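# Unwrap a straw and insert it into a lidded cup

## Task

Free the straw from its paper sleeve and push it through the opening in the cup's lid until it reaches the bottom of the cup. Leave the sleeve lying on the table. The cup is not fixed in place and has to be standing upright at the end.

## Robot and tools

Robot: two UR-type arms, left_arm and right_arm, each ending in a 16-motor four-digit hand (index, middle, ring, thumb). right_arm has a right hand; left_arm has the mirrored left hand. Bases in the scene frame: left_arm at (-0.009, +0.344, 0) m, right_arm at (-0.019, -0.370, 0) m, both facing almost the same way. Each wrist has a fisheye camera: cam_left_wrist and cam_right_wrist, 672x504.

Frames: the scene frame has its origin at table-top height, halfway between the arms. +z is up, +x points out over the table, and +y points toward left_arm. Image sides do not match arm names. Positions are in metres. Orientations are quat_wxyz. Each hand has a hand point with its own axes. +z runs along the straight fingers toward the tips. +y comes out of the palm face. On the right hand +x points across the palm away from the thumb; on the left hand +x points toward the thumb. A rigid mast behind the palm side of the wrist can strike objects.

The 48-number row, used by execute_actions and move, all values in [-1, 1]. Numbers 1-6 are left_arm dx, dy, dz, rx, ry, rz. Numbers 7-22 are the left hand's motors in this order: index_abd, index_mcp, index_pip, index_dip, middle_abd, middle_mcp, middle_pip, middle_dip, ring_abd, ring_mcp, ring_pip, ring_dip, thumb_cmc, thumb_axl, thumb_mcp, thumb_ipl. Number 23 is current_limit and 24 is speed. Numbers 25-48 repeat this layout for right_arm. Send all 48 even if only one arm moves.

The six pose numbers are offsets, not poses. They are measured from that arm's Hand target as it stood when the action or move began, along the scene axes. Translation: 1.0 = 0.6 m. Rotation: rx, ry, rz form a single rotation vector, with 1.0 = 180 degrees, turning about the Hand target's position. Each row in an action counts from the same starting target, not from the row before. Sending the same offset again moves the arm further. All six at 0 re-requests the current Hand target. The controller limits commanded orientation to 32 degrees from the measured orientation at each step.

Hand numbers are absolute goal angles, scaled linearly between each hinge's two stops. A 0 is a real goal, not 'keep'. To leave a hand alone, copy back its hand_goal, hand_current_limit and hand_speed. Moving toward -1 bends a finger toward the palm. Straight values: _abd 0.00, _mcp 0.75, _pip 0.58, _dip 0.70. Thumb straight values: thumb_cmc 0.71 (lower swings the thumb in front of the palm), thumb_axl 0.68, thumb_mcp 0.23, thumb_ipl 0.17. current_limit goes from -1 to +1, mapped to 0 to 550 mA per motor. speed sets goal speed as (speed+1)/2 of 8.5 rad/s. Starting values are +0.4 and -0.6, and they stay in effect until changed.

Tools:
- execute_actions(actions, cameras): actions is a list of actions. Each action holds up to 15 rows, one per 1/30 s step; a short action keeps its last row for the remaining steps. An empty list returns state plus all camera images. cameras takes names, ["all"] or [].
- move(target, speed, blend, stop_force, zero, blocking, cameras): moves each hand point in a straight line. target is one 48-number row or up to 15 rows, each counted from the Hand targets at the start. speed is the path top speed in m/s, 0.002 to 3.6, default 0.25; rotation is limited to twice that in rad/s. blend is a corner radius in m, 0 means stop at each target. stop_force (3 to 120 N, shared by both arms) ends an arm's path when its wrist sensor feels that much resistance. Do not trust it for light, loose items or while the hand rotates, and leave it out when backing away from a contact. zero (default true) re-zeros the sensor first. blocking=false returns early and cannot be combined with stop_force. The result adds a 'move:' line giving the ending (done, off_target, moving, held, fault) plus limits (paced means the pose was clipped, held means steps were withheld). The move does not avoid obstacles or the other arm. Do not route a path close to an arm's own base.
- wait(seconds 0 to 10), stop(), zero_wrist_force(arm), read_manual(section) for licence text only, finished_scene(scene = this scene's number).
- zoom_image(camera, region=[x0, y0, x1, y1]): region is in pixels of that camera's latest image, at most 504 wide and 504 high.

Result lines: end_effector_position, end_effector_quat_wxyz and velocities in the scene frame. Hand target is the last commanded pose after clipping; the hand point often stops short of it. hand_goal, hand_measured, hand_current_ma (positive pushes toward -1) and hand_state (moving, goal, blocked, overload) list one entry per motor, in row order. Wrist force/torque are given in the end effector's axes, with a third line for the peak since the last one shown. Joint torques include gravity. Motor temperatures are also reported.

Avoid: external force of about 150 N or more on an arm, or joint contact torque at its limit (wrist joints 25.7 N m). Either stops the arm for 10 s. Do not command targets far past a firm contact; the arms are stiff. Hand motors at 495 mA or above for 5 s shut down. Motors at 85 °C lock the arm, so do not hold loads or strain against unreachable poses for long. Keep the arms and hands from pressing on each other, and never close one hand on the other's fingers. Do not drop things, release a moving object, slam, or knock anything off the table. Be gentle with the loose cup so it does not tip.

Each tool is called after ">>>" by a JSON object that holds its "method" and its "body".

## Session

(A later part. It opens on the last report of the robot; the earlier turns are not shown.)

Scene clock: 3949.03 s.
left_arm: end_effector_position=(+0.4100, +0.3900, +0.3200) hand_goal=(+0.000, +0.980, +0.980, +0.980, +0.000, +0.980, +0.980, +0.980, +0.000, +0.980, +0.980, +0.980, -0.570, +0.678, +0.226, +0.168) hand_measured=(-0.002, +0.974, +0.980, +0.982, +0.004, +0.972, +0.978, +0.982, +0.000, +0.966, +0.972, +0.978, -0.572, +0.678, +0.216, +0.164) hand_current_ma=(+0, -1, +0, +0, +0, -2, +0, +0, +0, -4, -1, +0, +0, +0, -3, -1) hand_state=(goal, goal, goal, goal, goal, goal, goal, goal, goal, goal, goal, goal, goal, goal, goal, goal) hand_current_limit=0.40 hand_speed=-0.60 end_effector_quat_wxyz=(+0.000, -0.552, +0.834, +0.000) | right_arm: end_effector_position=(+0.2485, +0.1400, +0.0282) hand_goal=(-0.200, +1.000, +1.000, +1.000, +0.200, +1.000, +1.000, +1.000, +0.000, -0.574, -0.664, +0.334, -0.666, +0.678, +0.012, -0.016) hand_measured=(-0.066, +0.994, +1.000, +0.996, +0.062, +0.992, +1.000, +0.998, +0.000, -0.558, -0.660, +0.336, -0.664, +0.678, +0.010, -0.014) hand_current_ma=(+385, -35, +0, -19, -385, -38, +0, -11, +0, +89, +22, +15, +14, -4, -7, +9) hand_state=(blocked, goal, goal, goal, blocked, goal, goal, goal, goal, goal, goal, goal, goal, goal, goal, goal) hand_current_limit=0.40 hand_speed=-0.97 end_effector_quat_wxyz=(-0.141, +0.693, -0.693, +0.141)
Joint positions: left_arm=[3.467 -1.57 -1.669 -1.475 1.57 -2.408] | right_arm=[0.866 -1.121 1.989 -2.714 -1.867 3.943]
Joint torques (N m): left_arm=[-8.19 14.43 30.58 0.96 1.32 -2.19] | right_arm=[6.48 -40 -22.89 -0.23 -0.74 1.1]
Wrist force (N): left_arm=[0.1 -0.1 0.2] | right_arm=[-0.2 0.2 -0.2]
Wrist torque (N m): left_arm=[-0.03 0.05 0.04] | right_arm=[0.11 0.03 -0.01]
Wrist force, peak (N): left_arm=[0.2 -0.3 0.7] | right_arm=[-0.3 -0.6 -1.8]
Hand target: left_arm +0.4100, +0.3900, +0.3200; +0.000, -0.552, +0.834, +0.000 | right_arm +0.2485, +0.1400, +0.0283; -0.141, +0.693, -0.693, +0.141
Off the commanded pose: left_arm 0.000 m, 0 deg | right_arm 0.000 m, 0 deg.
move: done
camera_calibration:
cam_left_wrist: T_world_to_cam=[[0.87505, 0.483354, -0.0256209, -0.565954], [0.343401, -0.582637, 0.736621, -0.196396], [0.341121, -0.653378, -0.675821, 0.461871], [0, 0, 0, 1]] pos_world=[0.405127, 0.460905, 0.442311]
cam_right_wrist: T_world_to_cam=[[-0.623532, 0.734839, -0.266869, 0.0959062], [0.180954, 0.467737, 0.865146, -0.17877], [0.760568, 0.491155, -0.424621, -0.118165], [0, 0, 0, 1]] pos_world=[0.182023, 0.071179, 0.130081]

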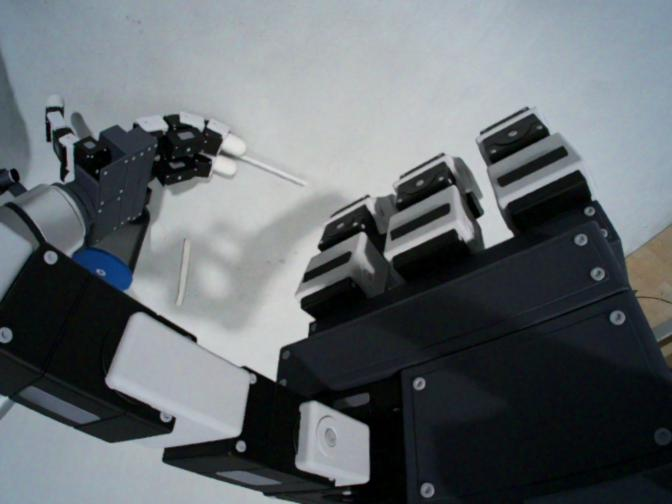

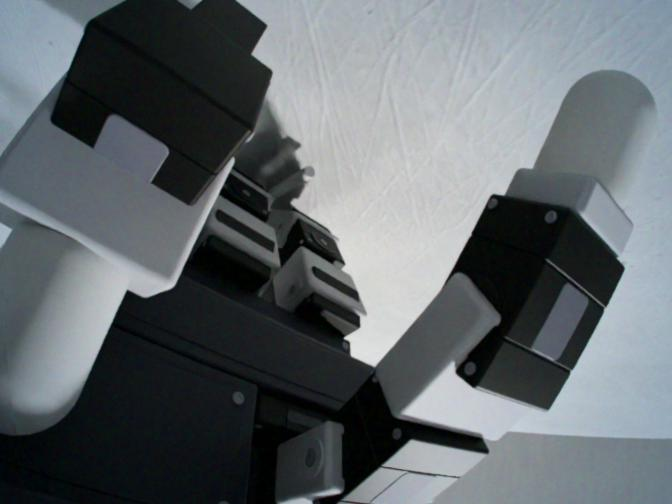

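>>> {"method": "zoom_image", "body": {"camera": "cam_left_wrist", "region": [190, 110, 330, 210]}}

>>> {"method": "zoom_image", "body": {"camera": "cam_right_wrist", "region": [230, 120, 350, 240]}}

Scaled by 3.600 from the camera's 672x504 image, which has a finer 960x720 frame.

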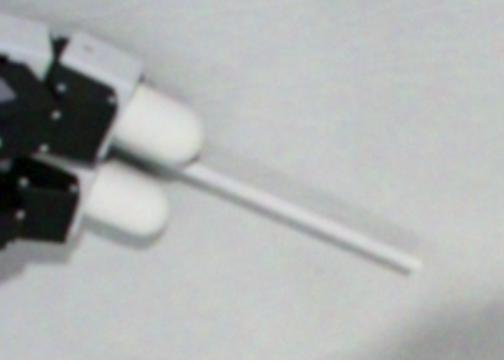

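Scaled by 4.200 from the camera's 672x504 image, which has a finer 960x720 frame.

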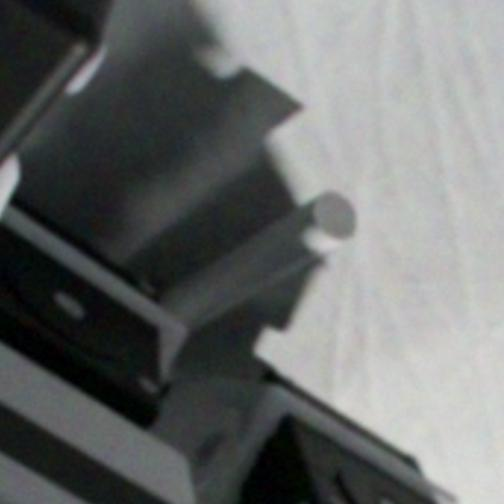

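>>> {"method": "move", "body": {"target": [0,0,0,0,0,0, 0,0.98,0.98,0.98,0,0.98,0.98,0.98,0,0.98,0.98,0.98,-0.571,0.678,0.226,0.168,0.4,-0.6, 0,0,0.0278,0,0,0, -0.2,1,1,1,0.2,1,1,1,0,-0.574,-0.664,0.334,-0.666,0.678,0.012,-0.016,0.4,-0.97], "speed": 0.01, "cameras": ["all"]}}

>>> {"method": "zoom_image", "body": {"camera": "cam_left_wrist", "region": [190, 110, 330, 210]}}

>>> {"method": "zoom_image", "body": {"camera": "cam_right_wrist", "region": [230, 120, 350, 240]}}

Scene clock: 3972.33 s.
left_arm: end_effector_position=(+0.4100, +0.3900, +0.3200) hand_goal=(+0.000, +0.980, +0.980, +0.980, +0.000, +0.980, +0.980, +0.980, +0.000, +0.980, +0.980, +0.980, -0.570, +0.678, +0.226, +0.168) hand_measured=(-0.002, +0.974, +0.980, +0.982, +0.004, +0.972, +0.978, +0.982, +0.000, +0.966, +0.972, +0.978, -0.572, +0.678, +0.216, +0.164) hand_current_ma=(+0, -1, +0, +0, +0, -2, +0, +0, +0, -4, -1, +0, +0, +0, -3, -1) hand_state=(goal, goal, goal, goal, goal, goal, goal, goal, goal, goal, goal, goal, goal, goal, goal, goal) hand_current_limit=0.40 hand_speed=-0.60 end_effector_quat_wxyz=(+0.000, -0.552, +0.834, +0.000) | right_arm: end_effector_position=(+0.2485, +0.1400, +0.0449) hand_goal=(-0.200, +1.000, +1.000, +1.000, +0.200, +1.000, +1.000, +1.000, +0.000, -0.574, -0.664, +0.334, -0.666, +0.678, +0.012, -0.016) hand_measured=(-0.066, +0.994, +1.000, +0.996, +0.062, +0.992, +1.000, +0.998, +0.000, -0.558, -0.660, +0.336, -0.664, +0.678, +0.010, -0.014) hand_current_ma=(+385, -36, +0, -19, -385, -39, +0, -11, +0, +89, +22, +15, +14, -4, -7, +9) hand_state=(blocked, goal, goal, goal, blocked, goal, goal, goal, goal, goal, goal, goal, goal, goal, goal, goal) hand_current_limit=0.40 hand_speed=-0.97 end_effector_quat_wxyz=(-0.141, +0.693, -0.693, +0.141)
Joint positions: left_arm=[3.467 -1.57 -1.669 -1.475 1.57 -2.408] | right_arm=[0.866 -1.153 1.979 -2.672 -1.867 3.943]
Joint torques (N m): left_arm=[-7.11 14.41 30.22 0.92 1.33 -2.11] | right_arm=[4.3 -38.44 -24.29 -0.03 0.28 -0.36]
Wrist force (N): left_arm=[0.4 -0.2 0.3] | right_arm=[0.0 -0.1 -0.3]
Wrist torque (N m): left_arm=[-0.05 0.01 0.06] | right_arm=[0.08 0.00 0.00]
Wrist force, peak (N): left_arm=[0.2 -0.8 0.4] | right_arm=[-0.3 0.0 -0.6]
Hand target: left_arm +0.4100, +0.3900, +0.3200; +0.000, -0.552, +0.834, +0.000 | right_arm +0.2485, +0.1400, +0.0450; -0.141, +0.693, -0.693, +0.141
Off the commanded pose: left_arm 0.000 m, 0 deg | right_arm 0.000 m, 0 deg.
move: done
camera_calibration:
cam_left_wrist: T_world_to_cam=[[0.87505, 0.483354, -0.0256209, -0.565954], [0.343401, -0.582637, 0.736621, -0.196396], [0.341121, -0.653378, -0.675821, 0.461871], [0, 0, 0, 1]] pos_world=[0.405127, 0.460905, 0.442311]
cam_right_wrist: T_world_to_cam=[[-0.623532, 0.734839, -0.266869, 0.100363], [0.180954, 0.467737, 0.865146, -0.193218], [0.760568, 0.491155, -0.424621, -0.111074], [0, 0, 0, 1]] pos_world=[0.182023, 0.071179, 0.146781]

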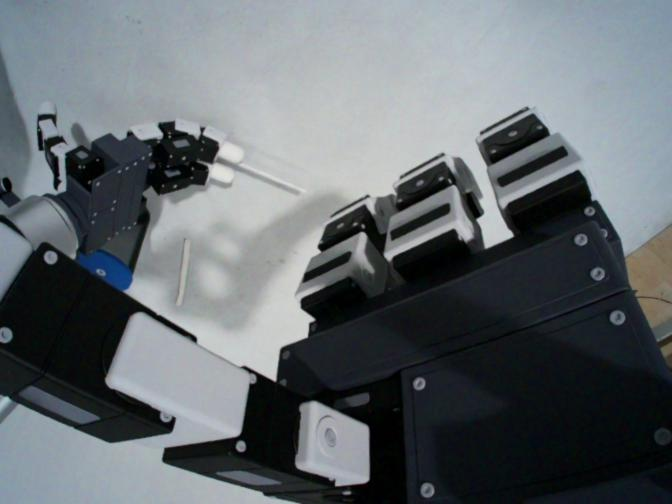

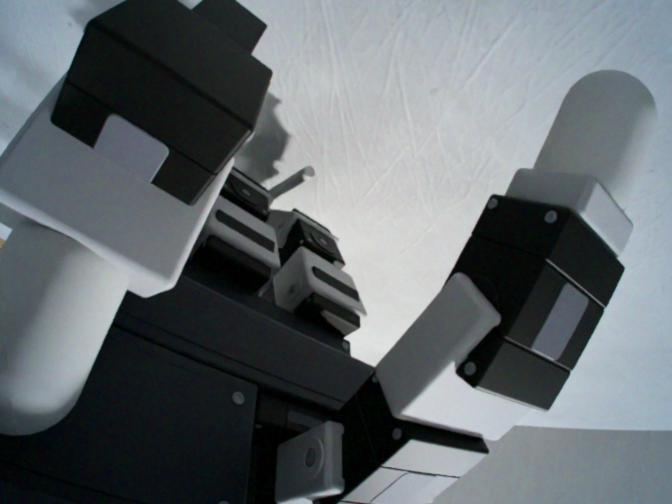

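Scaled by 3.600 from the camera's 672x504 image, which has a finer 960x720 frame.

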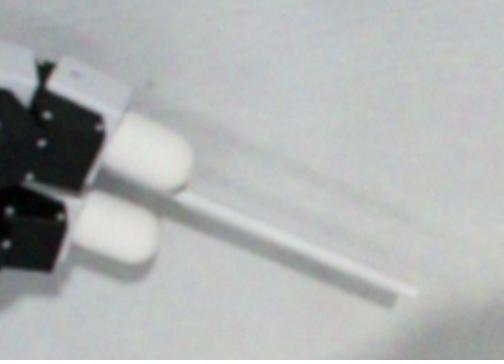

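Scaled by 4.200 from the camera's 672x504 image, which has a finer 960x720 frame.

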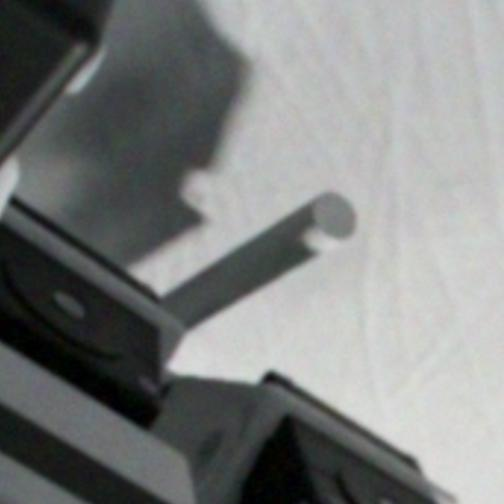

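>>> {"method": "execute_actions", "body": {"actions": []}}

Scene clock: 4003.07 s.
left_arm: end_effector_position=(+0.4100, +0.3900, +0.3200) hand_goal=(+0.000, +0.980, +0.980, +0.980, +0.000, +0.980, +0.980, +0.980, +0.000, +0.980, +0.980, +0.980, -0.570, +0.678, +0.226, +0.168) hand_measured=(-0.002, +0.974, +0.980, +0.982, +0.004, +0.972, +0.978, +0.982, +0.000, +0.966, +0.972, +0.978, -0.572, +0.678, +0.216, +0.164) hand_current_ma=(+0, -1, +0, +0, +0, -2, +0, +0, +0, -4, -1, +0, +0, +0, -3, -1) hand_state=(goal, goal, goal, goal, goal, goal, goal, goal, goal, goal, goal, goal, goal, goal, goal, goal) hand_current_limit=0.40 hand_speed=-0.60 end_effector_quat_wxyz=(+0.000, -0.552, +0.834, +0.000) | right_arm: end_effector_position=(+0.2485, +0.1400, +0.0450) hand_goal=(-0.200, +1.000, +1.000, +1.000, +0.200, +1.000, +1.000, +1.000, +0.000, -0.574, -0.664, +0.334, -0.666, +0.678, +0.012, -0.016) hand_measured=(-0.066, +0.994, +1.000, +0.996, +0.062, +0.992, +1.000, +0.998, +0.000, -0.558, -0.660, +0.336, -0.664, +0.678, +0.010, -0.014) hand_current_ma=(+385, -36, +0, -19, -385, -39, +0, -11, +0, +89, +22, +15, +14, -4, -7, +9) hand_state=(blocked, goal, goal, goal, blocked, goal, goal, goal, goal, goal, goal, goal, goal, goal, goal, goal) hand_current_limit=0.40 hand_speed=-0.97 end_effector_quat_wxyz=(-0.141, +0.693, -0.693, +0.141)
Joint positions: left_arm=[3.467 -1.57 -1.669 -1.475 1.57 -2.408] | right_arm=[0.866 -1.153 1.979 -2.672 -1.867 3.943]
Joint velocities: within noise
Joint torques (N m): left_arm=[-7.5 13.76 29.35 0.86 1.35 -2.11] | right_arm=[3.08 -39.09 -23.78 -0.3 -0.53 -0.77]
Motor temperatures (°C): left_arm=[33 30 31 40 35 38] | right_arm=[28 33 31 41 34 33]
Wrist force (N): left_arm=[0.0 0.0 0.5] | right_arm=[0.0 -0.2 -0.3]
Wrist torque (N m): left_arm=[-0.04 0.06 0.02] | right_arm=[0.06 0.01 0.00]
Wrist force, peak (N): left_arm=[-0.3 -0.1 0.6] | right_arm=[-0.1 -0.1 -0.6]
Hand target: left_arm +0.4100, +0.3900, +0.3200; +0.000, -0.552, +0.834, +0.000 | right_arm +0.2485, +0.1400, +0.0450; -0.141, +0.693, -0.693, +0.141
Off the commanded pose: left_arm 0.000 m, 0 deg | right_arm 0.000 m, 0 deg.
camera_calibration:
cam_left_wrist: T_world_to_cam=[[0.87505, 0.483354, -0.0256209, -0.565954], [0.343401, -0.582637, 0.736621, -0.196396], [0.341121, -0.653378, -0.675821, 0.461871], [0, 0, 0, 1]] pos_world=[0.405127, 0.460905, 0.442311]
cam_right_wrist: T_world_to_cam=[[-0.623532, 0.734839, -0.266869, 0.100416], [0.180954, 0.467737, 0.865146, -0.193391], [0.760568, 0.491155, -0.424621, -0.110989], [0, 0, 0, 1]] pos_world=[0.182023, 0.071179, 0.146981]

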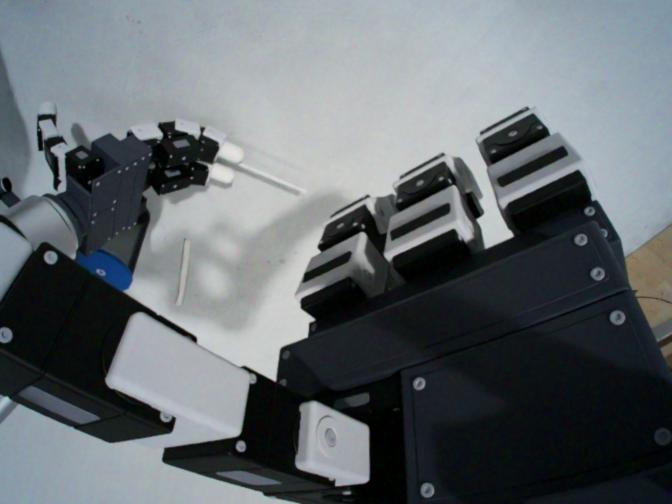

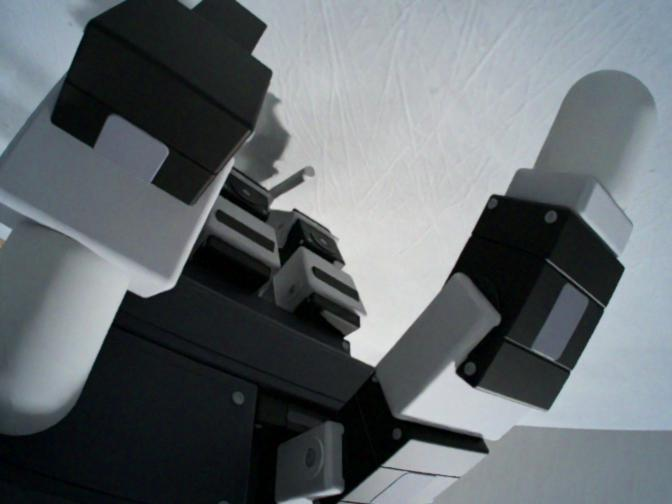

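>>> {"method": "move", "body": {"target": [0,0,0,0,0,0,0,0.98,0.98,0.98,0,0.98,0.98,0.98,0,0.98,0.98,0.98,-0.57,0.678,0.226,0.168,0.4,-0.6,0,0,-0.0325,0,0,0,-0.2,1,1,1,0.2,1,1,1,0,-0.574,-0.664,0.334,-0.666,0.678,0.012,-0.016,0.4,-0.97], "speed": 0.02}}

>>> {"method": "move", "body": {"target": [0,0,0,0,0,0,0,0.98,0.98,0.98,0,0.98,0.98,0.98,0,0.98,0.98,0.98,-0.57,0.678,0.226,0.168,0.4,-0.6,0,0,-0.011,0,0,0,-0.2,1,1,1,0.2,1,1,1,0,-0.574,-0.664,0.334,-0.666,0.678,0.012,-0.016,0.4,-0.97], "speed": 0.004, "stop_force": 3}}

Scene clock: 4021.33 s.
left_arm: end_effector_position=(+0.4100, +0.3900, +0.3200) hand_goal=(+0.000, +0.980, +0.980, +0.980, +0.000, +0.980, +0.980, +0.980, +0.000, +0.980, +0.980, +0.980, -0.570, +0.678, +0.226, +0.168) hand_measured=(-0.002, +0.974, +0.980, +0.982, +0.004, +0.972, +0.978, +0.982, +0.000, +0.966, +0.972, +0.978, -0.572, +0.678, +0.216, +0.164) hand_current_ma=(+0, -1, +0, +0, +0, -2, +0, +0, +0, -4, -1, +0, +0, +0, -3, -1) hand_state=(goal, goal, goal, goal, goal, goal, goal, goal, goal, goal, goal, goal, goal, goal, goal, goal) hand_current_limit=0.40 hand_speed=-0.60 end_effector_quat_wxyz=(+0.000, -0.552, +0.834, +0.000) | right_arm: end_effector_position=(+0.2485, +0.1400, +0.0257) hand_goal=(-0.200, +1.000, +1.000, +1.000, +0.200, +1.000, +1.000, +1.000, +0.000, -0.574, -0.664, +0.334, -0.666, +0.678, +0.012, -0.016) hand_measured=(-0.066, +0.994, +1.000, +0.996, +0.062, +0.992, +1.000, +0.998, +0.000, -0.558, -0.660, +0.336, -0.664, +0.678, +0.010, -0.014) hand_current_ma=(+385, -36, +0, -19, -385, -39, +0, -11, +0, +89, +22, +15, +14, -4, -7, +9) hand_state=(blocked, goal, goal, goal, blocked, goal, goal, goal, goal, goal, goal, goal, goal, goal, goal, goal) hand_current_limit=0.40 hand_speed=-0.97 end_effector_quat_wxyz=(-0.141, +0.693, -0.693, +0.141)
Joint positions: left_arm=[3.467 -1.57 -1.669 -1.475 1.57 -2.408] | right_arm=[0.866 -1.116 1.991 -2.721 -1.867 3.943]
Joint torques (N m): left_arm=[-6.61 14.7 28.92 1.07 1.18 -2.1] | right_arm=[1.26 -25.77 -8.12 -5.67 -1.57 -0.22]
Wrist force (N): left_arm=[0.1 -0.1 0.0] | right_arm=[-0.1 -0.1 -0.1]
Wrist torque (N m): left_arm=[-0.01 0.04 0.04] | right_arm=[0.06 0.02 -0.01]
Wrist force, peak (N): left_arm=[-0.1 -0.3 0.5] | right_arm=[-0.1 -0.1 -0.7]
Hand target: left_arm +0.4100, +0.3900, +0.3200; +0.000, -0.552, +0.834, +0.000 | right_arm +0.2485, +0.1400, +0.0255; -0.141, +0.693, -0.693, +0.141
Off the commanded pose: left_arm 0.000 m, 0 deg | right_arm 0.000 m, 0 deg.
move: done

Scene clock: 4023.83 s.
left_arm: end_effector_position=(+0.4100, +0.3900, +0.3200) hand_goal=(+0.000, +0.980, +0.980, +0.980, +0.000, +0.980, +0.980, +0.980, +0.000, +0.980, +0.980, +0.980, -0.570, +0.678, +0.226, +0.168) hand_measured=(-0.002, +0.974, +0.980, +0.982, +0.004, +0.972, +0.978, +0.982, +0.000, +0.966, +0.972, +0.978, -0.572, +0.678, +0.216, +0.164) hand_current_ma=(+0, -1, +0, +0, +0, -2, +0, +0, +0, -4, -1, +0, +0, +0, -3, -1) hand_state=(goal, goal, goal, goal, goal, goal, goal, goal, goal, goal, goal, goal, goal, goal, goal, goal) hand_current_limit=0.40 hand_speed=-0.60 end_effector_quat_wxyz=(+0.000, -0.552, +0.834, +0.000) | right_arm: end_effector_position=(+0.2485, +0.1400, +0.0201) hand_goal=(-0.200, +1.000, +1.000, +1.000, +0.200, +1.000, +1.000, +1.000, +0.000, -0.574, -0.664, +0.334, -0.666, +0.678, +0.012, -0.016) hand_measured=(-0.066, +1.000, +1.000, +0.996, +0.062, +1.000, +1.000, +0.998, +0.000, -0.558, -0.660, +0.336, -0.664, +0.678, +0.010, -0.014) hand_current_ma=(+385, +0, +0, -19, -385, -1, +0, -11, +0, +89, +22, +15, +14, -4, -7, +9) hand_state=(blocked, goal, goal, goal, blocked, goal, goal, goal, goal, goal, goal, goal, goal, goal, goal, goal) hand_current_limit=0.40 hand_speed=-0.97 end_effector_quat_wxyz=(-0.141, +0.693, -0.693, +0.141)
Joint positions: left_arm=[3.467 -1.57 -1.669 -1.475 1.57 -2.408] | right_arm=[0.866 -1.104 1.993 -2.735 -1.867 3.943]
Joint torques (N m): left_arm=[-6.83 14.74 29.98 1.19 1.36 -1.98] | right_arm=[0.73 -38.62 -21.4 0.19 -0.59 0.35]
Wrist force (N): left_arm=[0.1 -0.2 0.3] | right_arm=[-0.1 -0.5 -3.1]
Wrist torque (N m): left_arm=[-0.05 0.04 0.04] | right_arm=[0.44 -0.01 -0.01]
Wrist force, peak (N): left_arm=[0.5 -0.2 0.5] | right_arm=[0.1 -0.3 -4.8]
Hand target: left_arm +0.4100, +0.3900, +0.3200; +0.000, -0.552, +0.834, +0.000 | right_arm +0.2485, +0.1400, +0.0201; -0.141, +0.693, -0.693, +0.141 (not the last commanded pose)
Off the commanded pose: left_arm 0.000 m, 0 deg | right_arm 0.001 m, 0 deg.
move: contact (right_arm)

>>> {"method": "move", "body": {"target": [0,0,0,0,0,0,0,0.98,0.98,0.98,0,0.98,0.98,0.98,0,0.98,0.98,0.98,-0.57,0.678,0.226,0.168,0.4,-0.6,0,0,0.0005,0,0,0,-0.2,1,1,1,0.2,1,1,1,0,-0.574,-0.664,0.334,-0.666,0.678,0.012,-0.016,0.4,-0.97], "speed": 0.004}}

>>> {"method": "move", "body": {"target": [0,0,0,0,0,0,0,0.98,0.98,0.98,0,0.98,0.98,0.98,0,0.98,0.98,0.98,-0.57,0.678,0.226,0.168,0.4,-0.6,0,0,0,0,0,0,-0.03,1,1,1,0.03,1,1,1,0,-0.574,-0.664,0.334,-0.666,0.678,0.012,-0.016,0.4,-0.98], "speed": 0.004}}

>>> {"method": "wait", "body": {"seconds": 1, "cameras": ["all"]}}

Scene clock: 4032.30 s.
left_arm: end_effector_position=(+0.4100, +0.3900, +0.3200) hand_goal=(+0.000, +0.980, +0.980, +0.980, +0.000, +0.980, +0.980, +0.980, +0.000, +0.980, +0.980, +0.980, -0.570, +0.678, +0.226, +0.168) hand_measured=(-0.002, +0.974, +0.980, +0.982, +0.004, +0.972, +0.978, +0.982, +0.000, +0.966, +0.972, +0.978, -0.572, +0.678, +0.216, +0.164) hand_current_ma=(+0, -1, +0, +0, +0, -2, +0, +0, +0, -4, -1, +0, +0, +0, -3, -1) hand_state=(goal, goal, goal, goal, goal, goal, goal, goal, goal, goal, goal, goal, goal, goal, goal, goal) hand_current_limit=0.40 hand_speed=-0.60 end_effector_quat_wxyz=(+0.000, -0.552, +0.834, +0.000) | right_arm: end_effector_position=(+0.2485, +0.1400, +0.0204) hand_goal=(-0.200, +1.000, +1.000, +1.000, +0.200, +1.000, +1.000, +1.000, +0.000, -0.574, -0.664, +0.334, -0.666, +0.678, +0.012, -0.016) hand_measured=(-0.066, +1.000, +1.000, +0.996, +0.062, +0.998, +1.000, +0.998, +0.000, -0.558, -0.660, +0.336, -0.664, +0.678, +0.010, -0.014) hand_current_ma=(+385, -4, +0, -19, -385, -8, +0, -11, +0, +89, +22, +15, +14, -4, -7, +9) hand_state=(blocked, goal, goal, goal, blocked, goal, goal, goal, goal, goal, goal, goal, goal, goal, goal, goal) hand_current_limit=0.40 hand_speed=-0.97 end_effector_quat_wxyz=(-0.141, +0.693, -0.693, +0.141)
Joint positions: left_arm=[3.467 -1.57 -1.669 -1.475 1.57 -2.408] | right_arm=[0.866 -1.105 1.993 -2.734 -1.867 3.943]
Joint torques (N m): left_arm=[-7.21 15.11 29 1.11 1.26 -1.94] | right_arm=[0.8 -39.87 -22.11 0.09 -0.71 0.3]
Wrist force (N): left_arm=[0.2 -0.2 0.1] | right_arm=[-0.1 -0.4 -0.6]
Wrist torque (N m): left_arm=[-0.04 0.03 0.05] | right_arm=[0.18 0.00 -0.01]
Wrist force, peak (N): left_arm=[0.2 -0.4 0.6] | right_arm=[-0.2 -0.4 -3.1]
Hand target: left_arm +0.4100, +0.3900, +0.3200; +0.000, -0.552, +0.834, +0.000 | right_arm +0.2485, +0.1400, +0.0204; -0.141, +0.693, -0.693, +0.141
Off the commanded pose: left_arm 0.000 m, 0 deg | right_arm 0.000 m, 0 deg.
move: done

Scene clock: 4032.80 s.
left_arm: end_effector_position=(+0.4100, +0.3900, +0.3200) hand_goal=(+0.000, +0.980, +0.980, +0.980, +0.000, +0.980, +0.980, +0.980, +0.000, +0.980, +0.980, +0.980, -0.570, +0.678, +0.226, +0.168) hand_measured=(-0.002, +0.974, +0.980, +0.982, +0.004, +0.972, +0.978, +0.982, +0.000, +0.966, +0.972, +0.978, -0.572, +0.678, +0.216, +0.164) hand_current_ma=(+0, -1, +0, +0, +0, -2, +0, +0, +0, -4, -1, +0, +0, +0, -3, -1) hand_state=(goal, goal, goal, goal, goal, goal, goal, goal, goal, goal, goal, goal, goal, goal, goal, goal) hand_current_limit=0.40 hand_speed=-0.60 end_effector_quat_wxyz=(+0.000, -0.552, +0.834, +0.000) | right_arm: end_effector_position=(+0.2485, +0.1400, +0.0204) hand_goal=(-0.030, +1.000, +1.000, +1.000, +0.030, +1.000, +1.000, +1.000, +0.000, -0.574, -0.664, +0.334, -0.666, +0.678, +0.012, -0.016) hand_measured=(-0.066, +1.000, +1.000, +0.996, +0.062, +0.998, +1.000, +0.998, +0.000, -0.558, -0.660, +0.336, -0.664, +0.678, +0.010, -0.014) hand_current_ma=(+216, -5, +0, -19, -216, -9, +0, -11, +0, +89, +22, +15, +14, -4, -7, +9) hand_state=(moving, goal, goal, goal, moving, goal, goal, goal, goal, goal, goal, goal, goal, goal, goal, goal) hand_current_limit=0.40 hand_speed=-0.98 end_effector_quat_wxyz=(-0.141, +0.693, -0.693, +0.141)
Joint positions: left_arm=[3.467 -1.57 -1.669 -1.475 1.57 -2.408] | right_arm=[0.866 -1.105 1.993 -2.734 -1.867 3.943]
Joint torques (N m): left_arm=[-5.81 14.72 29.51 1.19 1.33 -2.12] | right_arm=[0.73 -39.66 -22.87 0.11 -0.66 0.21]
Wrist force (N): left_arm=[0.0 -0.2 0.2] | right_arm=[-0.4 -0.6 -0.6]
Wrist torque (N m): left_arm=[-0.04 0.06 0.03] | right_arm=[0.15 0.04 -0.04]
Wrist force, peak (N): left_arm=[0.3 -0.1 0.8] | right_arm=[-0.5 -0.5 -1.2]
Hand target: left_arm +0.4100, +0.3900, +0.3200; +0.000, -0.552, +0.834, +0.000 | right_arm +0.2485, +0.1400, +0.0204; -0.141, +0.693, -0.693, +0.141
Off the commanded pose: left_arm 0.000 m, 0 deg | right_arm 0.000 m, 0 deg.
move: done

Scene clock: 4033.80 s.
left_arm: end_effector_position=(+0.4100, +0.3900, +0.3200) hand_goal=(+0.000, +0.980, +0.980, +0.980, +0.000, +0.980, +0.980, +0.980, +0.000, +0.980, +0.980, +0.980, -0.570, +0.678, +0.226, +0.168) hand_measured=(-0.002, +0.974, +0.980, +0.982, +0.004, +0.972, +0.978, +0.982, +0.000, +0.966, +0.972, +0.978, -0.572, +0.678, +0.216, +0.164) hand_current_ma=(+0, -1, +0, +0, +0, -2, +0, +0, +0, -4, -1, +0, +0, +0, -3, -1) hand_state=(goal, goal, goal, goal, goal, goal, goal, goal, goal, goal, goal, goal, goal, goal, goal, goal) hand_current_limit=0.40 hand_speed=-0.60 end_effector_quat_wxyz=(+0.000, -0.552, +0.834, +0.000) | right_arm: end_effector_position=(+0.2485, +0.1400, +0.0204) hand_goal=(-0.030, +1.000, +1.000, +1.000, +0.030, +1.000, +1.000, +1.000, +0.000, -0.574, -0.664, +0.334, -0.666, +0.678, +0.012, -0.016) hand_measured=(-0.042, +0.998, +1.000, +0.996, +0.040, +0.998, +1.000, +0.998, +0.000, -0.558, -0.660, +0.336, -0.664, +0.678, +0.010, -0.014) hand_current_ma=(-24, -10, +0, -19, +23, -17, +0, -11, +0, +89, +22, +15, +14, -4, -7, +9) hand_state=(moving, goal, goal, goal, moving, goal, goal, goal, goal, goal, goal, goal, goal, goal, goal, goal) hand_current_limit=0.40 hand_speed=-0.98 end_effector_quat_wxyz=(-0.141, +0.693, -0.693, +0.141)
Joint positions: left_arm=[3.467 -1.57 -1.669 -1.475 1.57 -2.408] | right_arm=[0.866 -1.105 1.993 -2.734 -1.867 3.943]
Joint torques (N m): left_arm=[-6.44 14.88 29.66 0.96 1.37 -2.14] | right_arm=[0.17 -38.19 -23.42 0.02 -0.68 0.27]
Wrist force (N): left_arm=[0.3 0.0 0.4] | right_arm=[-0.1 -0.5 -0.8]
Wrist torque (N m): left_arm=[-0.03 0.02 0.05] | right_arm=[0.14 0.02 -0.02]
Wrist force, peak (N): left_arm=[0.2 0.0 0.6] | right_arm=[-0.3 -0.8 -1.1]
Hand target: left_arm +0.4100, +0.3900, +0.3200; +0.000, -0.552, +0.834, +0.000 | right_arm +0.2485, +0.1400, +0.0204; -0.141, +0.693, -0.693, +0.141
Off the commanded pose: left_arm 0.000 m, 0 deg | right_arm 0.000 m, 0 deg.
wait: 1.00 s; at rest by 0.17 s
camera_calibration:
cam_left_wrist: T_world_to_cam=[[0.87505, 0.483354, -0.0256209, -0.565954], [0.343401, -0.582637, 0.736621, -0.196396], [0.341121, -0.653378, -0.675821, 0.461871], [0, 0, 0, 1]] pos_world=[0.405127, 0.460905, 0.442311]
cam_right_wrist: T_world_to_cam=[[-0.623527, 0.734852, -0.266847, 0.0938202], [0.18097, 0.467718, 0.865153, -0.172024], [0.760568, 0.491155, -0.424621, -0.121478], [0, 0, 0, 1]] pos_world=[0.182023, 0.0711789, 0.122281]

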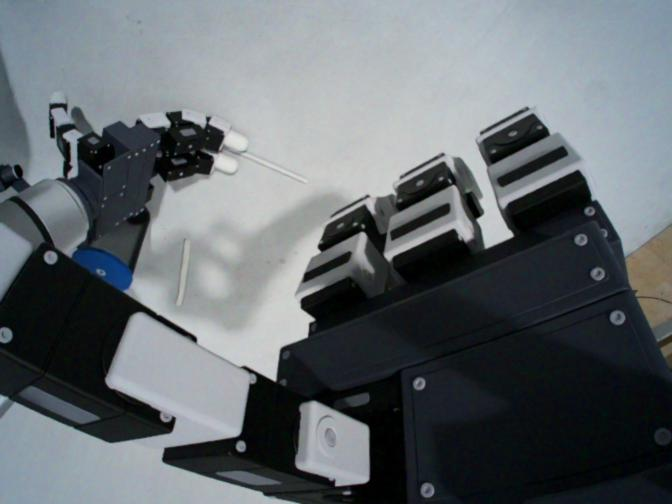

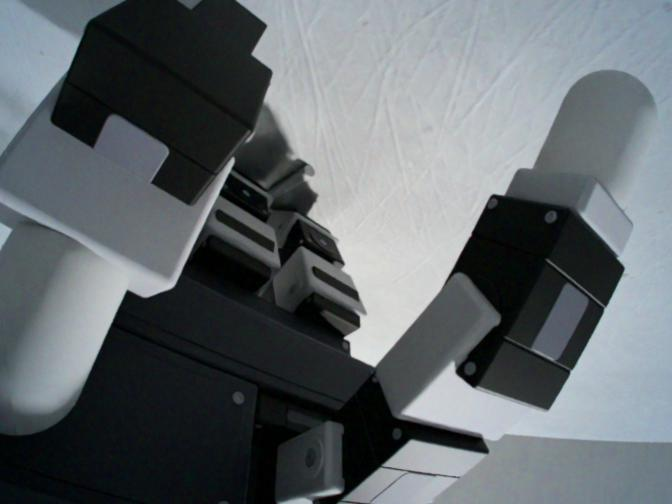

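>>> {"method": "move", "body": {"target": [0,0,0,0,0,0,0,0.98,0.98,0.98,0,0.98,0.98,0.98,0,0.98,0.98,0.98,-0.57,0.678,0.226,0.168,0.4,-0.6,-0.0467,0,0,0,0,0,-0.03,1,1,1,0.03,1,1,1,0,-0.574,-0.664,0.334,-0.666,0.678,0.012,-0.016,0.4,-0.98], "speed": 0.02, "cameras": ["all"]}}

Scene clock: 4039.20 s.
left_arm: end_effector_position=(+0.4100, +0.3900, +0.3200) hand_goal=(+0.000, +0.980, +0.980, +0.980, +0.000, +0.980, +0.980, +0.980, +0.000, +0.980, +0.980, +0.980, -0.570, +0.678, +0.226, +0.168) hand_measured=(-0.002, +0.974, +0.980, +0.982, +0.004, +0.972, +0.978, +0.982, +0.000, +0.966, +0.972, +0.978, -0.572, +0.678, +0.216, +0.164) hand_current_ma=(+0, -1, +0, +0, +0, -2, +0, +0, +0, -4, -1, +0, +0, +0, -3, -1) hand_state=(goal, goal, goal, goal, goal, goal, goal, goal, goal, goal, goal, goal, goal, goal, goal, goal) hand_current_limit=0.40 hand_speed=-0.60 end_effector_quat_wxyz=(+0.000, -0.552, +0.834, +0.000) | right_arm: end_effector_position=(+0.2208, +0.1400, +0.0204) hand_goal=(-0.030, +1.000, +1.000, +1.000, +0.030, +1.000, +1.000, +1.000, +0.000, -0.574, -0.664, +0.334, -0.666, +0.678, +0.012, -0.016) hand_measured=(-0.032, +0.998, +1.000, +0.996, +0.032, +0.996, +1.000, +0.998, +0.000, -0.558, -0.660, +0.336, -0.664, +0.678, +0.010, -0.014) hand_current_ma=(-12, -15, +0, -19, +13, -22, +0, -11, +0, +89, +22, +15, +14, -4, -7, +9) hand_state=(goal, goal, goal, goal, goal, goal, goal, goal, goal, goal, goal, goal, goal, goal, goal, goal) hand_current_limit=0.40 hand_speed=-0.98 end_effector_quat_wxyz=(-0.141, +0.693, -0.693, +0.141)
Joint positions: left_arm=[3.467 -1.57 -1.669 -1.475 1.57 -2.408] | right_arm=[0.906 -1.129 2.03 -2.735 -1.877 3.983]
Joint torques (N m): left_arm=[-6.86 14.18 28.96 1.2 1.27 -1.83] | right_arm=[7.69 -38.29 -8.54 -4.84 -2.08 1.74]
Wrist force (N): left_arm=[0.3 0.1 0.2] | right_arm=[-0.2 -0.3 -0.9]
Wrist torque (N m): left_arm=[0.01 0.01 0.06] | right_arm=[0.19 0.04 -0.02]
Wrist force, peak (N): left_arm=[0.3 -0.3 0.6] | right_arm=[-0.4 -0.6 -1.2]
Hand target: left_arm +0.4100, +0.3900, +0.3200; +0.000, -0.552, +0.834, +0.000 | right_arm +0.2205, +0.1400, +0.0204; -0.141, +0.693, -0.693, +0.141
Off the commanded pose: left_arm 0.000 m, 0 deg | right_arm 0.000 m, 0 deg.
move: done
camera_calibration:
cam_left_wrist: T_world_to_cam=[[0.87505, 0.483354, -0.0256209, -0.565954], [0.343401, -0.582637, 0.736621, -0.196396], [0.341121, -0.653378, -0.675821, 0.461871], [0, 0, 0, 1]] pos_world=[0.405127, 0.460905, 0.442311]
cam_right_wrist: T_world_to_cam=[[-0.623518, 0.734835, -0.266912, 0.0765562], [0.180866, 0.467722, 0.865173, -0.166998], [0.7606, 0.491176, -0.42454, -0.100426], [0, 0, 0, 1]] pos_world=[0.154322, 0.071179, 0.122281]

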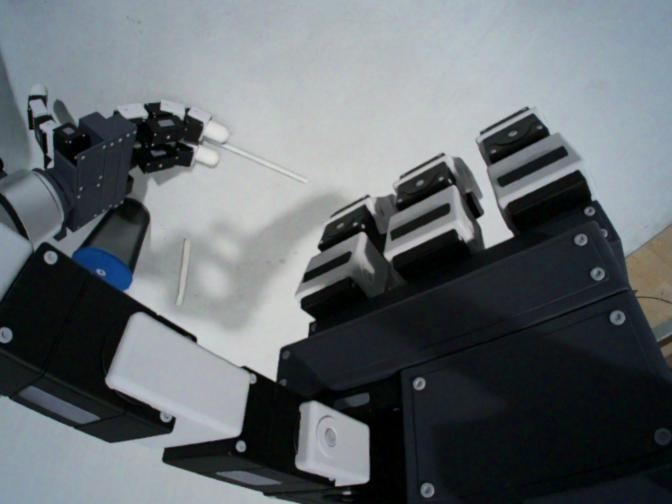

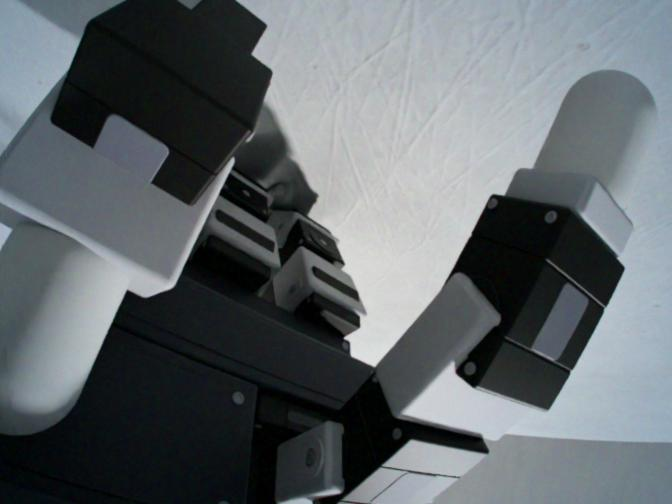

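>>> {"method": "move", "body": {"target": [0,0,0,0,0,0,0,0.98,0.98,0.98,0,0.98,0.98,0.98,0,0.98,0.98,0.98,-0.57,0.678,0.226,0.168,0.4,-0.6,0,0,0,0,0,0,-0.2,1,1,1,0.2,1,1,1,0,-0.574,-0.664,0.334,-0.666,0.678,0.012,-0.016,0.4,-0.97], "speed": 0.02}}

>>> {"method": "wait", "body": {"seconds": 2}}

>>> {"method": "move", "body": {"target": [0,0,0,0,0,0,0,0.98,0.98,0.98,0,0.98,0.98,0.98,0,0.98,0.98,0.98,-0.57,0.678,0.226,0.168,0.4,-0.6,0,0,0.0133,0,0,0,-0.2,1,1,1,0.2,1,1,1,0,-0.574,-0.664,0.334,-0.666,0.678,0.012,-0.016,0.4,-0.97], "speed": 0.005, "cameras": ["all"]}}

Scene clock: 4047.17 s.
left_arm: end_effector_position=(+0.4100, +0.3900, +0.3200) hand_goal=(+0.000, +0.980, +0.980, +0.980, +0.000, +0.980, +0.980, +0.980, +0.000, +0.980, +0.980, +0.980, -0.570, +0.678, +0.226, +0.168) hand_measured=(-0.002, +0.974, +0.980, +0.982, +0.004, +0.972, +0.978, +0.982, +0.000, +0.966, +0.972, +0.978, -0.572, +0.678, +0.216, +0.164) hand_current_ma=(+0, -1, +0, +0, +0, -2, +0, +0, +0, -4, -1, +0, +0, +0, -3, -1) hand_state=(goal, goal, goal, goal, goal, goal, goal, goal, goal, goal, goal, goal, goal, goal, goal, goal) hand_current_limit=0.40 hand_speed=-0.60 end_effector_quat_wxyz=(+0.000, -0.552, +0.834, +0.000) | right_arm: end_effector_position=(+0.2205, +0.1400, +0.0204) hand_goal=(-0.200, +1.000, +1.000, +1.000, +0.200, +1.000, +1.000, +1.000, +0.000, -0.574, -0.664, +0.334, -0.666, +0.678, +0.012, -0.016) hand_measured=(-0.060, +0.998, +1.000, +0.996, +0.058, +0.996, +1.000, +0.998, +0.000, -0.558, -0.660, +0.336, -0.664, +0.678, +0.010, -0.014) hand_current_ma=(+157, -13, +0, -19, -162, -20, +0, -11, +0, +89, +22, +15, +14, -4, -7, +9) hand_state=(moving, goal, goal, goal, moving, goal, goal, goal, goal, goal, goal, goal, goal, goal, goal, goal) hand_current_limit=0.40 hand_speed=-0.97 end_effector_quat_wxyz=(-0.141, +0.693, -0.693, +0.141)
Joint positions: left_arm=[3.467 -1.57 -1.669 -1.475 1.57 -2.408] | right_arm=[0.906 -1.129 2.03 -2.735 -1.877 3.984]
Joint torques (N m): left_arm=[-6.46 15.37 29.46 1.28 1.21 -1.79] | right_arm=[7.87 -37.78 -8.1 -0.34 -1.89 1.72]
Wrist force (N): left_arm=[-0.2 -0.1 0.5] | right_arm=[-0.3 -0.3 -1.5]
Wrist torque (N m): left_arm=[-0.05 0.08 0.01] | right_arm=[0.30 0.05 -0.02]
Wrist force, peak (N): left_arm=[-0.1 0.0 0.7] | right_arm=[-0.3 -0.5 -1.7]
Hand target: left_arm +0.4100, +0.3900, +0.3200; +0.000, -0.552, +0.834, +0.000 | right_arm +0.2205, +0.1400, +0.0204; -0.141, +0.693, -0.693, +0.141
Off the commanded pose: left_arm 0.000 m, 0 deg | right_arm 0.000 m, 0 deg.
move: done

Scene clock: 4049.17 s.
left_arm: end_effector_position=(+0.4100, +0.3900, +0.3200) hand_goal=(+0.000, +0.980, +0.980, +0.980, +0.000, +0.980, +0.980, +0.980, +0.000, +0.980, +0.980, +0.980, -0.570, +0.678, +0.226, +0.168) hand_measured=(-0.002, +0.974, +0.980, +0.982, +0.004, +0.972, +0.978, +0.982, +0.000, +0.966, +0.972, +0.978, -0.572, +0.678, +0.216, +0.164) hand_current_ma=(+0, -1, +0, +0, +0, -2, +0, +0, +0, -4, -1, +0, +0, +0, -3, -1) hand_state=(goal, goal, goal, goal, goal, goal, goal, goal, goal, goal, goal, goal, goal, goal, goal, goal) hand_current_limit=0.40 hand_speed=-0.60 end_effector_quat_wxyz=(+0.000, -0.552, +0.834, +0.000) | right_arm: end_effector_position=(+0.2205, +0.1400, +0.0204) hand_goal=(-0.200, +1.000, +1.000, +1.000, +0.200, +1.000, +1.000, +1.000, +0.000, -0.574, -0.664, +0.334, -0.666, +0.678, +0.012, -0.016) hand_measured=(-0.066, +0.998, +1.000, +0.996, +0.062, +0.996, +1.000, +0.998, +0.000, -0.558, -0.660, +0.336, -0.664, +0.678, +0.010, -0.014) hand_current_ma=(+385, -11, +0, -16, -385, -20, +0, -11, +0, +89, +22, +15, +14, -4, -7, +9) hand_state=(blocked, goal, goal, goal, blocked, goal, goal, goal, goal, goal, goal, goal, goal, goal, goal, goal) hand_current_limit=0.40 hand_speed=-0.97 end_effector_quat_wxyz=(-0.141, +0.693, -0.693, +0.141)
Joint positions: left_arm=[3.467 -1.57 -1.669 -1.475 1.57 -2.408] | right_arm=[0.906 -1.129 2.03 -2.735 -1.877 3.984]
Joint torques (N m): left_arm=[-5.96 14.55 29.15 1.31 1.32 -1.91] | right_arm=[6.78 -35.15 -7.08 -0.32 -1.45 1.52]
Wrist force (N): left_arm=[-0.3 -0.1 0.3] | right_arm=[-0.1 -0.6 -1.5]
Wrist torque (N m): left_arm=[-0.03 0.09 0.01] | right_arm=[0.26 0.03 -0.01]
Wrist force, peak (N): left_arm=[-0.1 -0.4 0.5] | right_arm=[-0.5 -0.6 -1.8]
Hand target: left_arm +0.4100, +0.3900, +0.3200; +0.000, -0.552, +0.834, +0.000 | right_arm +0.2205, +0.1400, +0.0204; -0.141, +0.693, -0.693, +0.141
Off the commanded pose: left_arm 0.000 m, 0 deg | right_arm 0.000 m, 0 deg.
wait: 2.00 s; at rest by 0.17 s

Scene clock: 4050.97 s.
left_arm: end_effector_position=(+0.4100, +0.3900, +0.3200) hand_goal=(+0.000, +0.980, +0.980, +0.980, +0.000, +0.980, +0.980, +0.980, +0.000, +0.980, +0.980, +0.980, -0.570, +0.678, +0.226, +0.168) hand_measured=(-0.002, +0.974, +0.980, +0.982, +0.004, +0.972, +0.978, +0.982, +0.000, +0.966, +0.972, +0.978, -0.572, +0.678, +0.216, +0.164) hand_current_ma=(+0, -1, +0, +0, +0, -2, +0, +0, +0, -4, -1, +0, +0, +0, -3, -1) hand_state=(goal, goal, goal, goal, goal, goal, goal, goal, goal, goal, goal, goal, goal, goal, goal, goal) hand_current_limit=0.40 hand_speed=-0.60 end_effector_quat_wxyz=(+0.000, -0.552, +0.834, +0.000) | right_arm: end_effector_position=(+0.2205, +0.1400, +0.0282) hand_goal=(-0.200, +1.000, +1.000, +1.000, +0.200, +1.000, +1.000, +1.000, +0.000, -0.574, -0.664, +0.334, -0.666, +0.678, +0.012, -0.016) hand_measured=(-0.068, +0.994, +1.000, +0.996, +0.062, +0.992, +0.998, +0.998, +0.000, -0.558, -0.660, +0.336, -0.664, +0.678, +0.010, -0.014) hand_current_ma=(+385, -33, +0, -16, -385, -44, -6, -11, +0, +89, +22, +15, +14, -4, -7, +9) hand_state=(blocked, goal, goal, goal, blocked, goal, goal, goal, goal, goal, goal, goal, goal, goal, goal, goal) hand_current_limit=0.40 hand_speed=-0.97 end_effector_quat_wxyz=(-0.141, +0.693, -0.693, +0.141)
Joint positions: left_arm=[3.467 -1.57 -1.669 -1.475 1.57 -2.408] | right_arm=[0.906 -1.145 2.026 -2.715 -1.877 3.984]
Joint torques (N m): left_arm=[-6.31 15.32 29.37 1.26 1.29 -1.97] | right_arm=[5.82 -37.99 -22.44 -0.11 -0.64 1.14]
Wrist force (N): left_arm=[0.0 0.1 0.6] | right_arm=[0.0 0.0 -0.5]
Wrist torque (N m): left_arm=[-0.03 0.06 0.02] | right_arm=[0.10 0.02 -0.01]
Wrist force, peak (N): left_arm=[0.1 -0.1 0.8] | right_arm=[-0.2 -0.6 -1.5]
Hand target: left_arm +0.4100, +0.3900, +0.3200; +0.000, -0.552, +0.834, +0.000 | right_arm +0.2205, +0.1400, +0.0284; -0.141, +0.693, -0.693, +0.141
Off the commanded pose: left_arm 0.000 m, 0 deg | right_arm 0.000 m, 0 deg.
move: done
camera_calibration:
cam_left_wrist: T_world_to_cam=[[0.87505, 0.483354, -0.0256209, -0.565954], [0.343401, -0.582637, 0.736621, -0.196396], [0.341121, -0.653378, -0.675821, 0.461871], [0, 0, 0, 1]] pos_world=[0.405127, 0.460905, 0.442311]
cam_right_wrist: T_world_to_cam=[[-0.623539, 0.734823, -0.2669, 0.0784802], [0.180932, 0.467763, 0.865137, -0.173787], [0.760568, 0.491155, -0.424621, -0.096827], [0, 0, 0, 1]] pos_world=[0.154023, 0.0711791, 0.130181]

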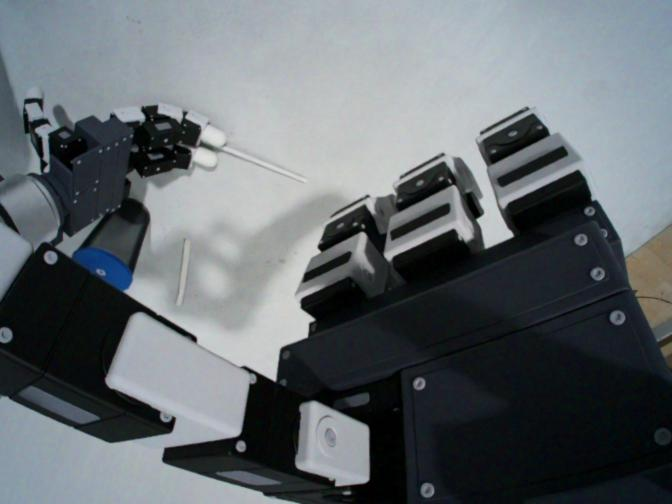

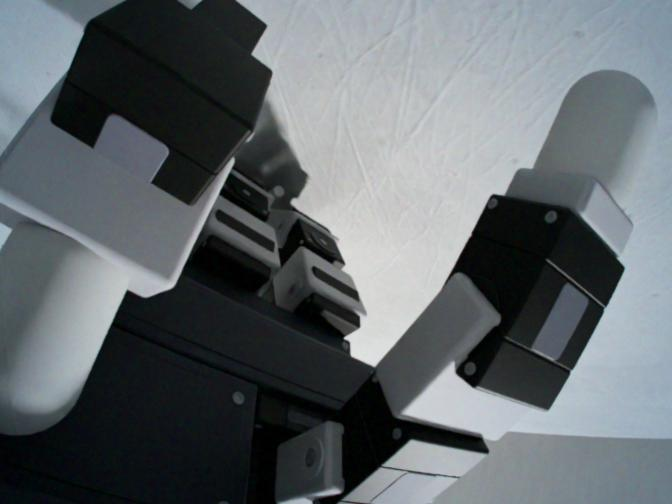

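>>> {"method": "zoom_image", "body": {"camera": "cam_left_wrist", "region": [180, 110, 320, 210]}}

>>> {"method": "zoom_image", "body": {"camera": "cam_right_wrist", "region": [220, 120, 380, 240]}}

Scaled by 3.600 from the camera's 672x504 image, which has a finer 960x720 frame.

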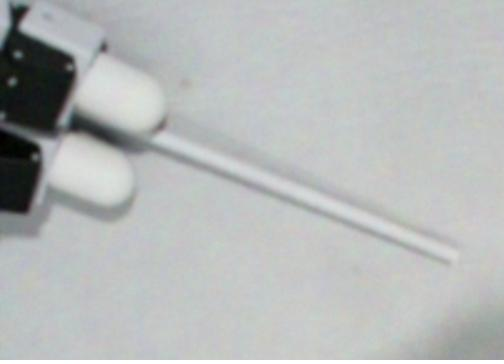

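Scaled by 3.150 from the camera's 672x504 image, which has a finer 960x720 frame.

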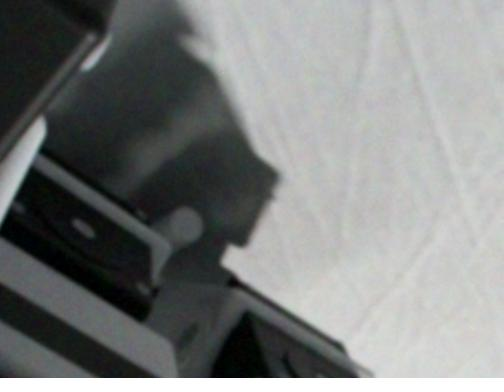

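>>> {"method": "move", "body": {"target": [0,0,0,0,0,0,0,0.98,0.98,0.98,0,0.98,0.98,0.98,0,0.98,0.98,0.98,-0.57,0.678,0.226,0.168,0.4,-0.6,0,0,0.02,0,0,0,-0.2,1,1,1,0.2,1,1,1,0,-0.574,-0.664,0.334,-0.666,0.678,0.012,-0.016,0.4,-0.97], "speed": 0.005, "cameras": ["all"]}}

>>> {"method": "zoom_image", "body": {"camera": "cam_left_wrist", "region": [180, 110, 320, 210]}}

>>> {"method": "zoom_image", "body": {"camera": "cam_right_wrist", "region": [220, 120, 380, 240]}}

Scene clock: 4078.57 s.
left_arm: end_effector_position=(+0.4100, +0.3900, +0.3200) hand_goal=(+0.000, +0.980, +0.980, +0.980, +0.000, +0.980, +0.980, +0.980, +0.000, +0.980, +0.980, +0.980, -0.570, +0.678, +0.226, +0.168) hand_measured=(-0.002, +0.974, +0.980, +0.982, +0.004, +0.972, +0.978, +0.982, +0.000, +0.966, +0.972, +0.978, -0.572, +0.678, +0.216, +0.164) hand_current_ma=(+0, -1, +0, +0, +0, -2, +0, +0, +0, -4, -1, +0, +0, +0, -3, -1) hand_state=(goal, goal, goal, goal, goal, goal, goal, goal, goal, goal, goal, goal, goal, goal, goal, goal) hand_current_limit=0.40 hand_speed=-0.60 end_effector_quat_wxyz=(+0.000, -0.552, +0.834, +0.000) | right_arm: end_effector_position=(+0.2205, +0.1400, +0.0402) hand_goal=(-0.200, +1.000, +1.000, +1.000, +0.200, +1.000, +1.000, +1.000, +0.000, -0.574, -0.664, +0.334, -0.666, +0.678, +0.012, -0.016) hand_measured=(-0.070, +0.994, +1.000, +0.998, +0.062, +0.992, +0.998, +0.998, +0.000, -0.558, -0.660, +0.336, -0.664, +0.678, +0.010, -0.014) hand_current_ma=(+385, -33, +0, -15, -385, -46, -6, -11, +0, +89, +22, +15, +14, -4, -7, +9) hand_state=(blocked, goal, goal, goal, blocked, goal, goal, goal, goal, goal, goal, goal, goal, goal, goal, goal) hand_current_limit=0.40 hand_speed=-0.97 end_effector_quat_wxyz=(-0.141, +0.693, -0.693, +0.141)
Joint positions: left_arm=[3.467 -1.57 -1.669 -1.475 1.57 -2.408] | right_arm=[0.906 -1.169 2.019 -2.684 -1.877 3.984]
Joint torques (N m): left_arm=[-5.95 15.43 29.72 1.16 1.27 -1.86] | right_arm=[4.33 -36.9 -23.22 -0.18 0.19 0.02]
Wrist force (N): left_arm=[-0.1 0.0 0.1] | right_arm=[-0.1 -0.1 -0.5]
Wrist torque (N m): left_arm=[0.00 0.07 0.01] | right_arm=[0.10 0.03 -0.01]
Wrist force, peak (N): left_arm=[-0.1 -0.3 0.6] | right_arm=[-0.4 0.1 -0.4]
Hand target: left_arm +0.4100, +0.3900, +0.3200; +0.000, -0.552, +0.834, +0.000 | right_arm +0.2205, +0.1400, +0.0404; -0.141, +0.693, -0.693, +0.141
Off the commanded pose: left_arm 0.000 m, 0 deg | right_arm 0.000 m, 0 deg.
move: done
camera_calibration:
cam_left_wrist: T_world_to_cam=[[0.87505, 0.483354, -0.0256209, -0.565954], [0.343401, -0.582637, 0.736621, -0.196396], [0.341121, -0.653378, -0.675821, 0.461871], [0, 0, 0, 1]] pos_world=[0.405127, 0.460905, 0.442311]
cam_right_wrist: T_world_to_cam=[[-0.623527, 0.734852, -0.266847, 0.0816717], [0.18097, 0.467718, 0.865153, -0.184173], [0.760568, 0.491155, -0.424621, -0.0917317], [0, 0, 0, 1]] pos_world=[0.154023, 0.0711789, 0.142181]

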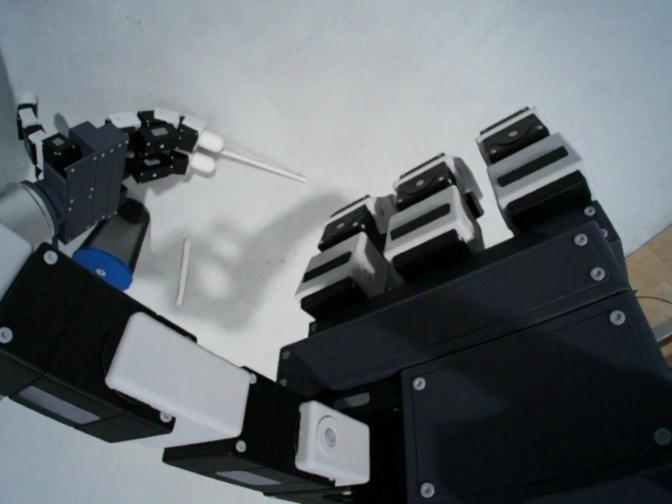

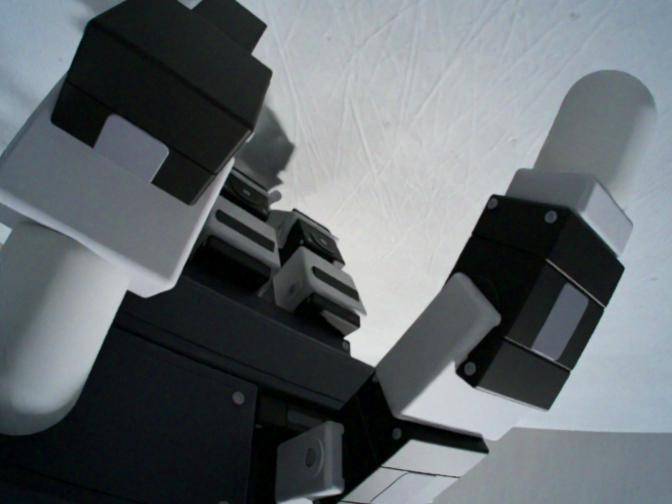

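Scaled by 3.600 from the camera's 672x504 image, which has a finer 960x720 frame.

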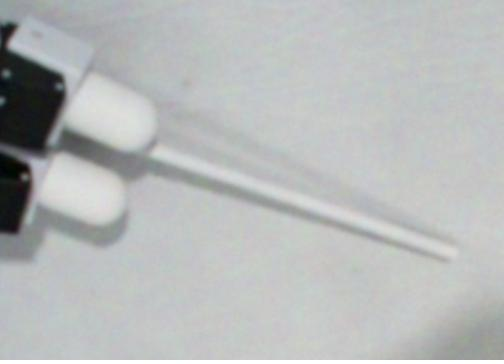

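Scaled by 3.150 from the camera's 672x504 image, which has a finer 960x720 frame.

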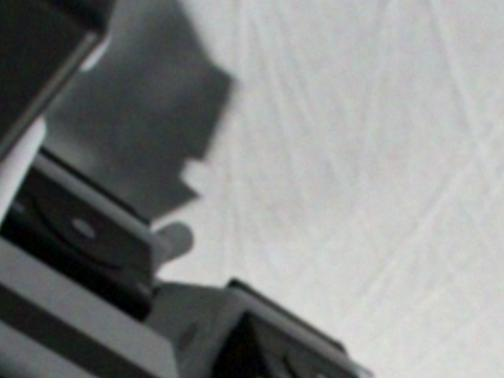

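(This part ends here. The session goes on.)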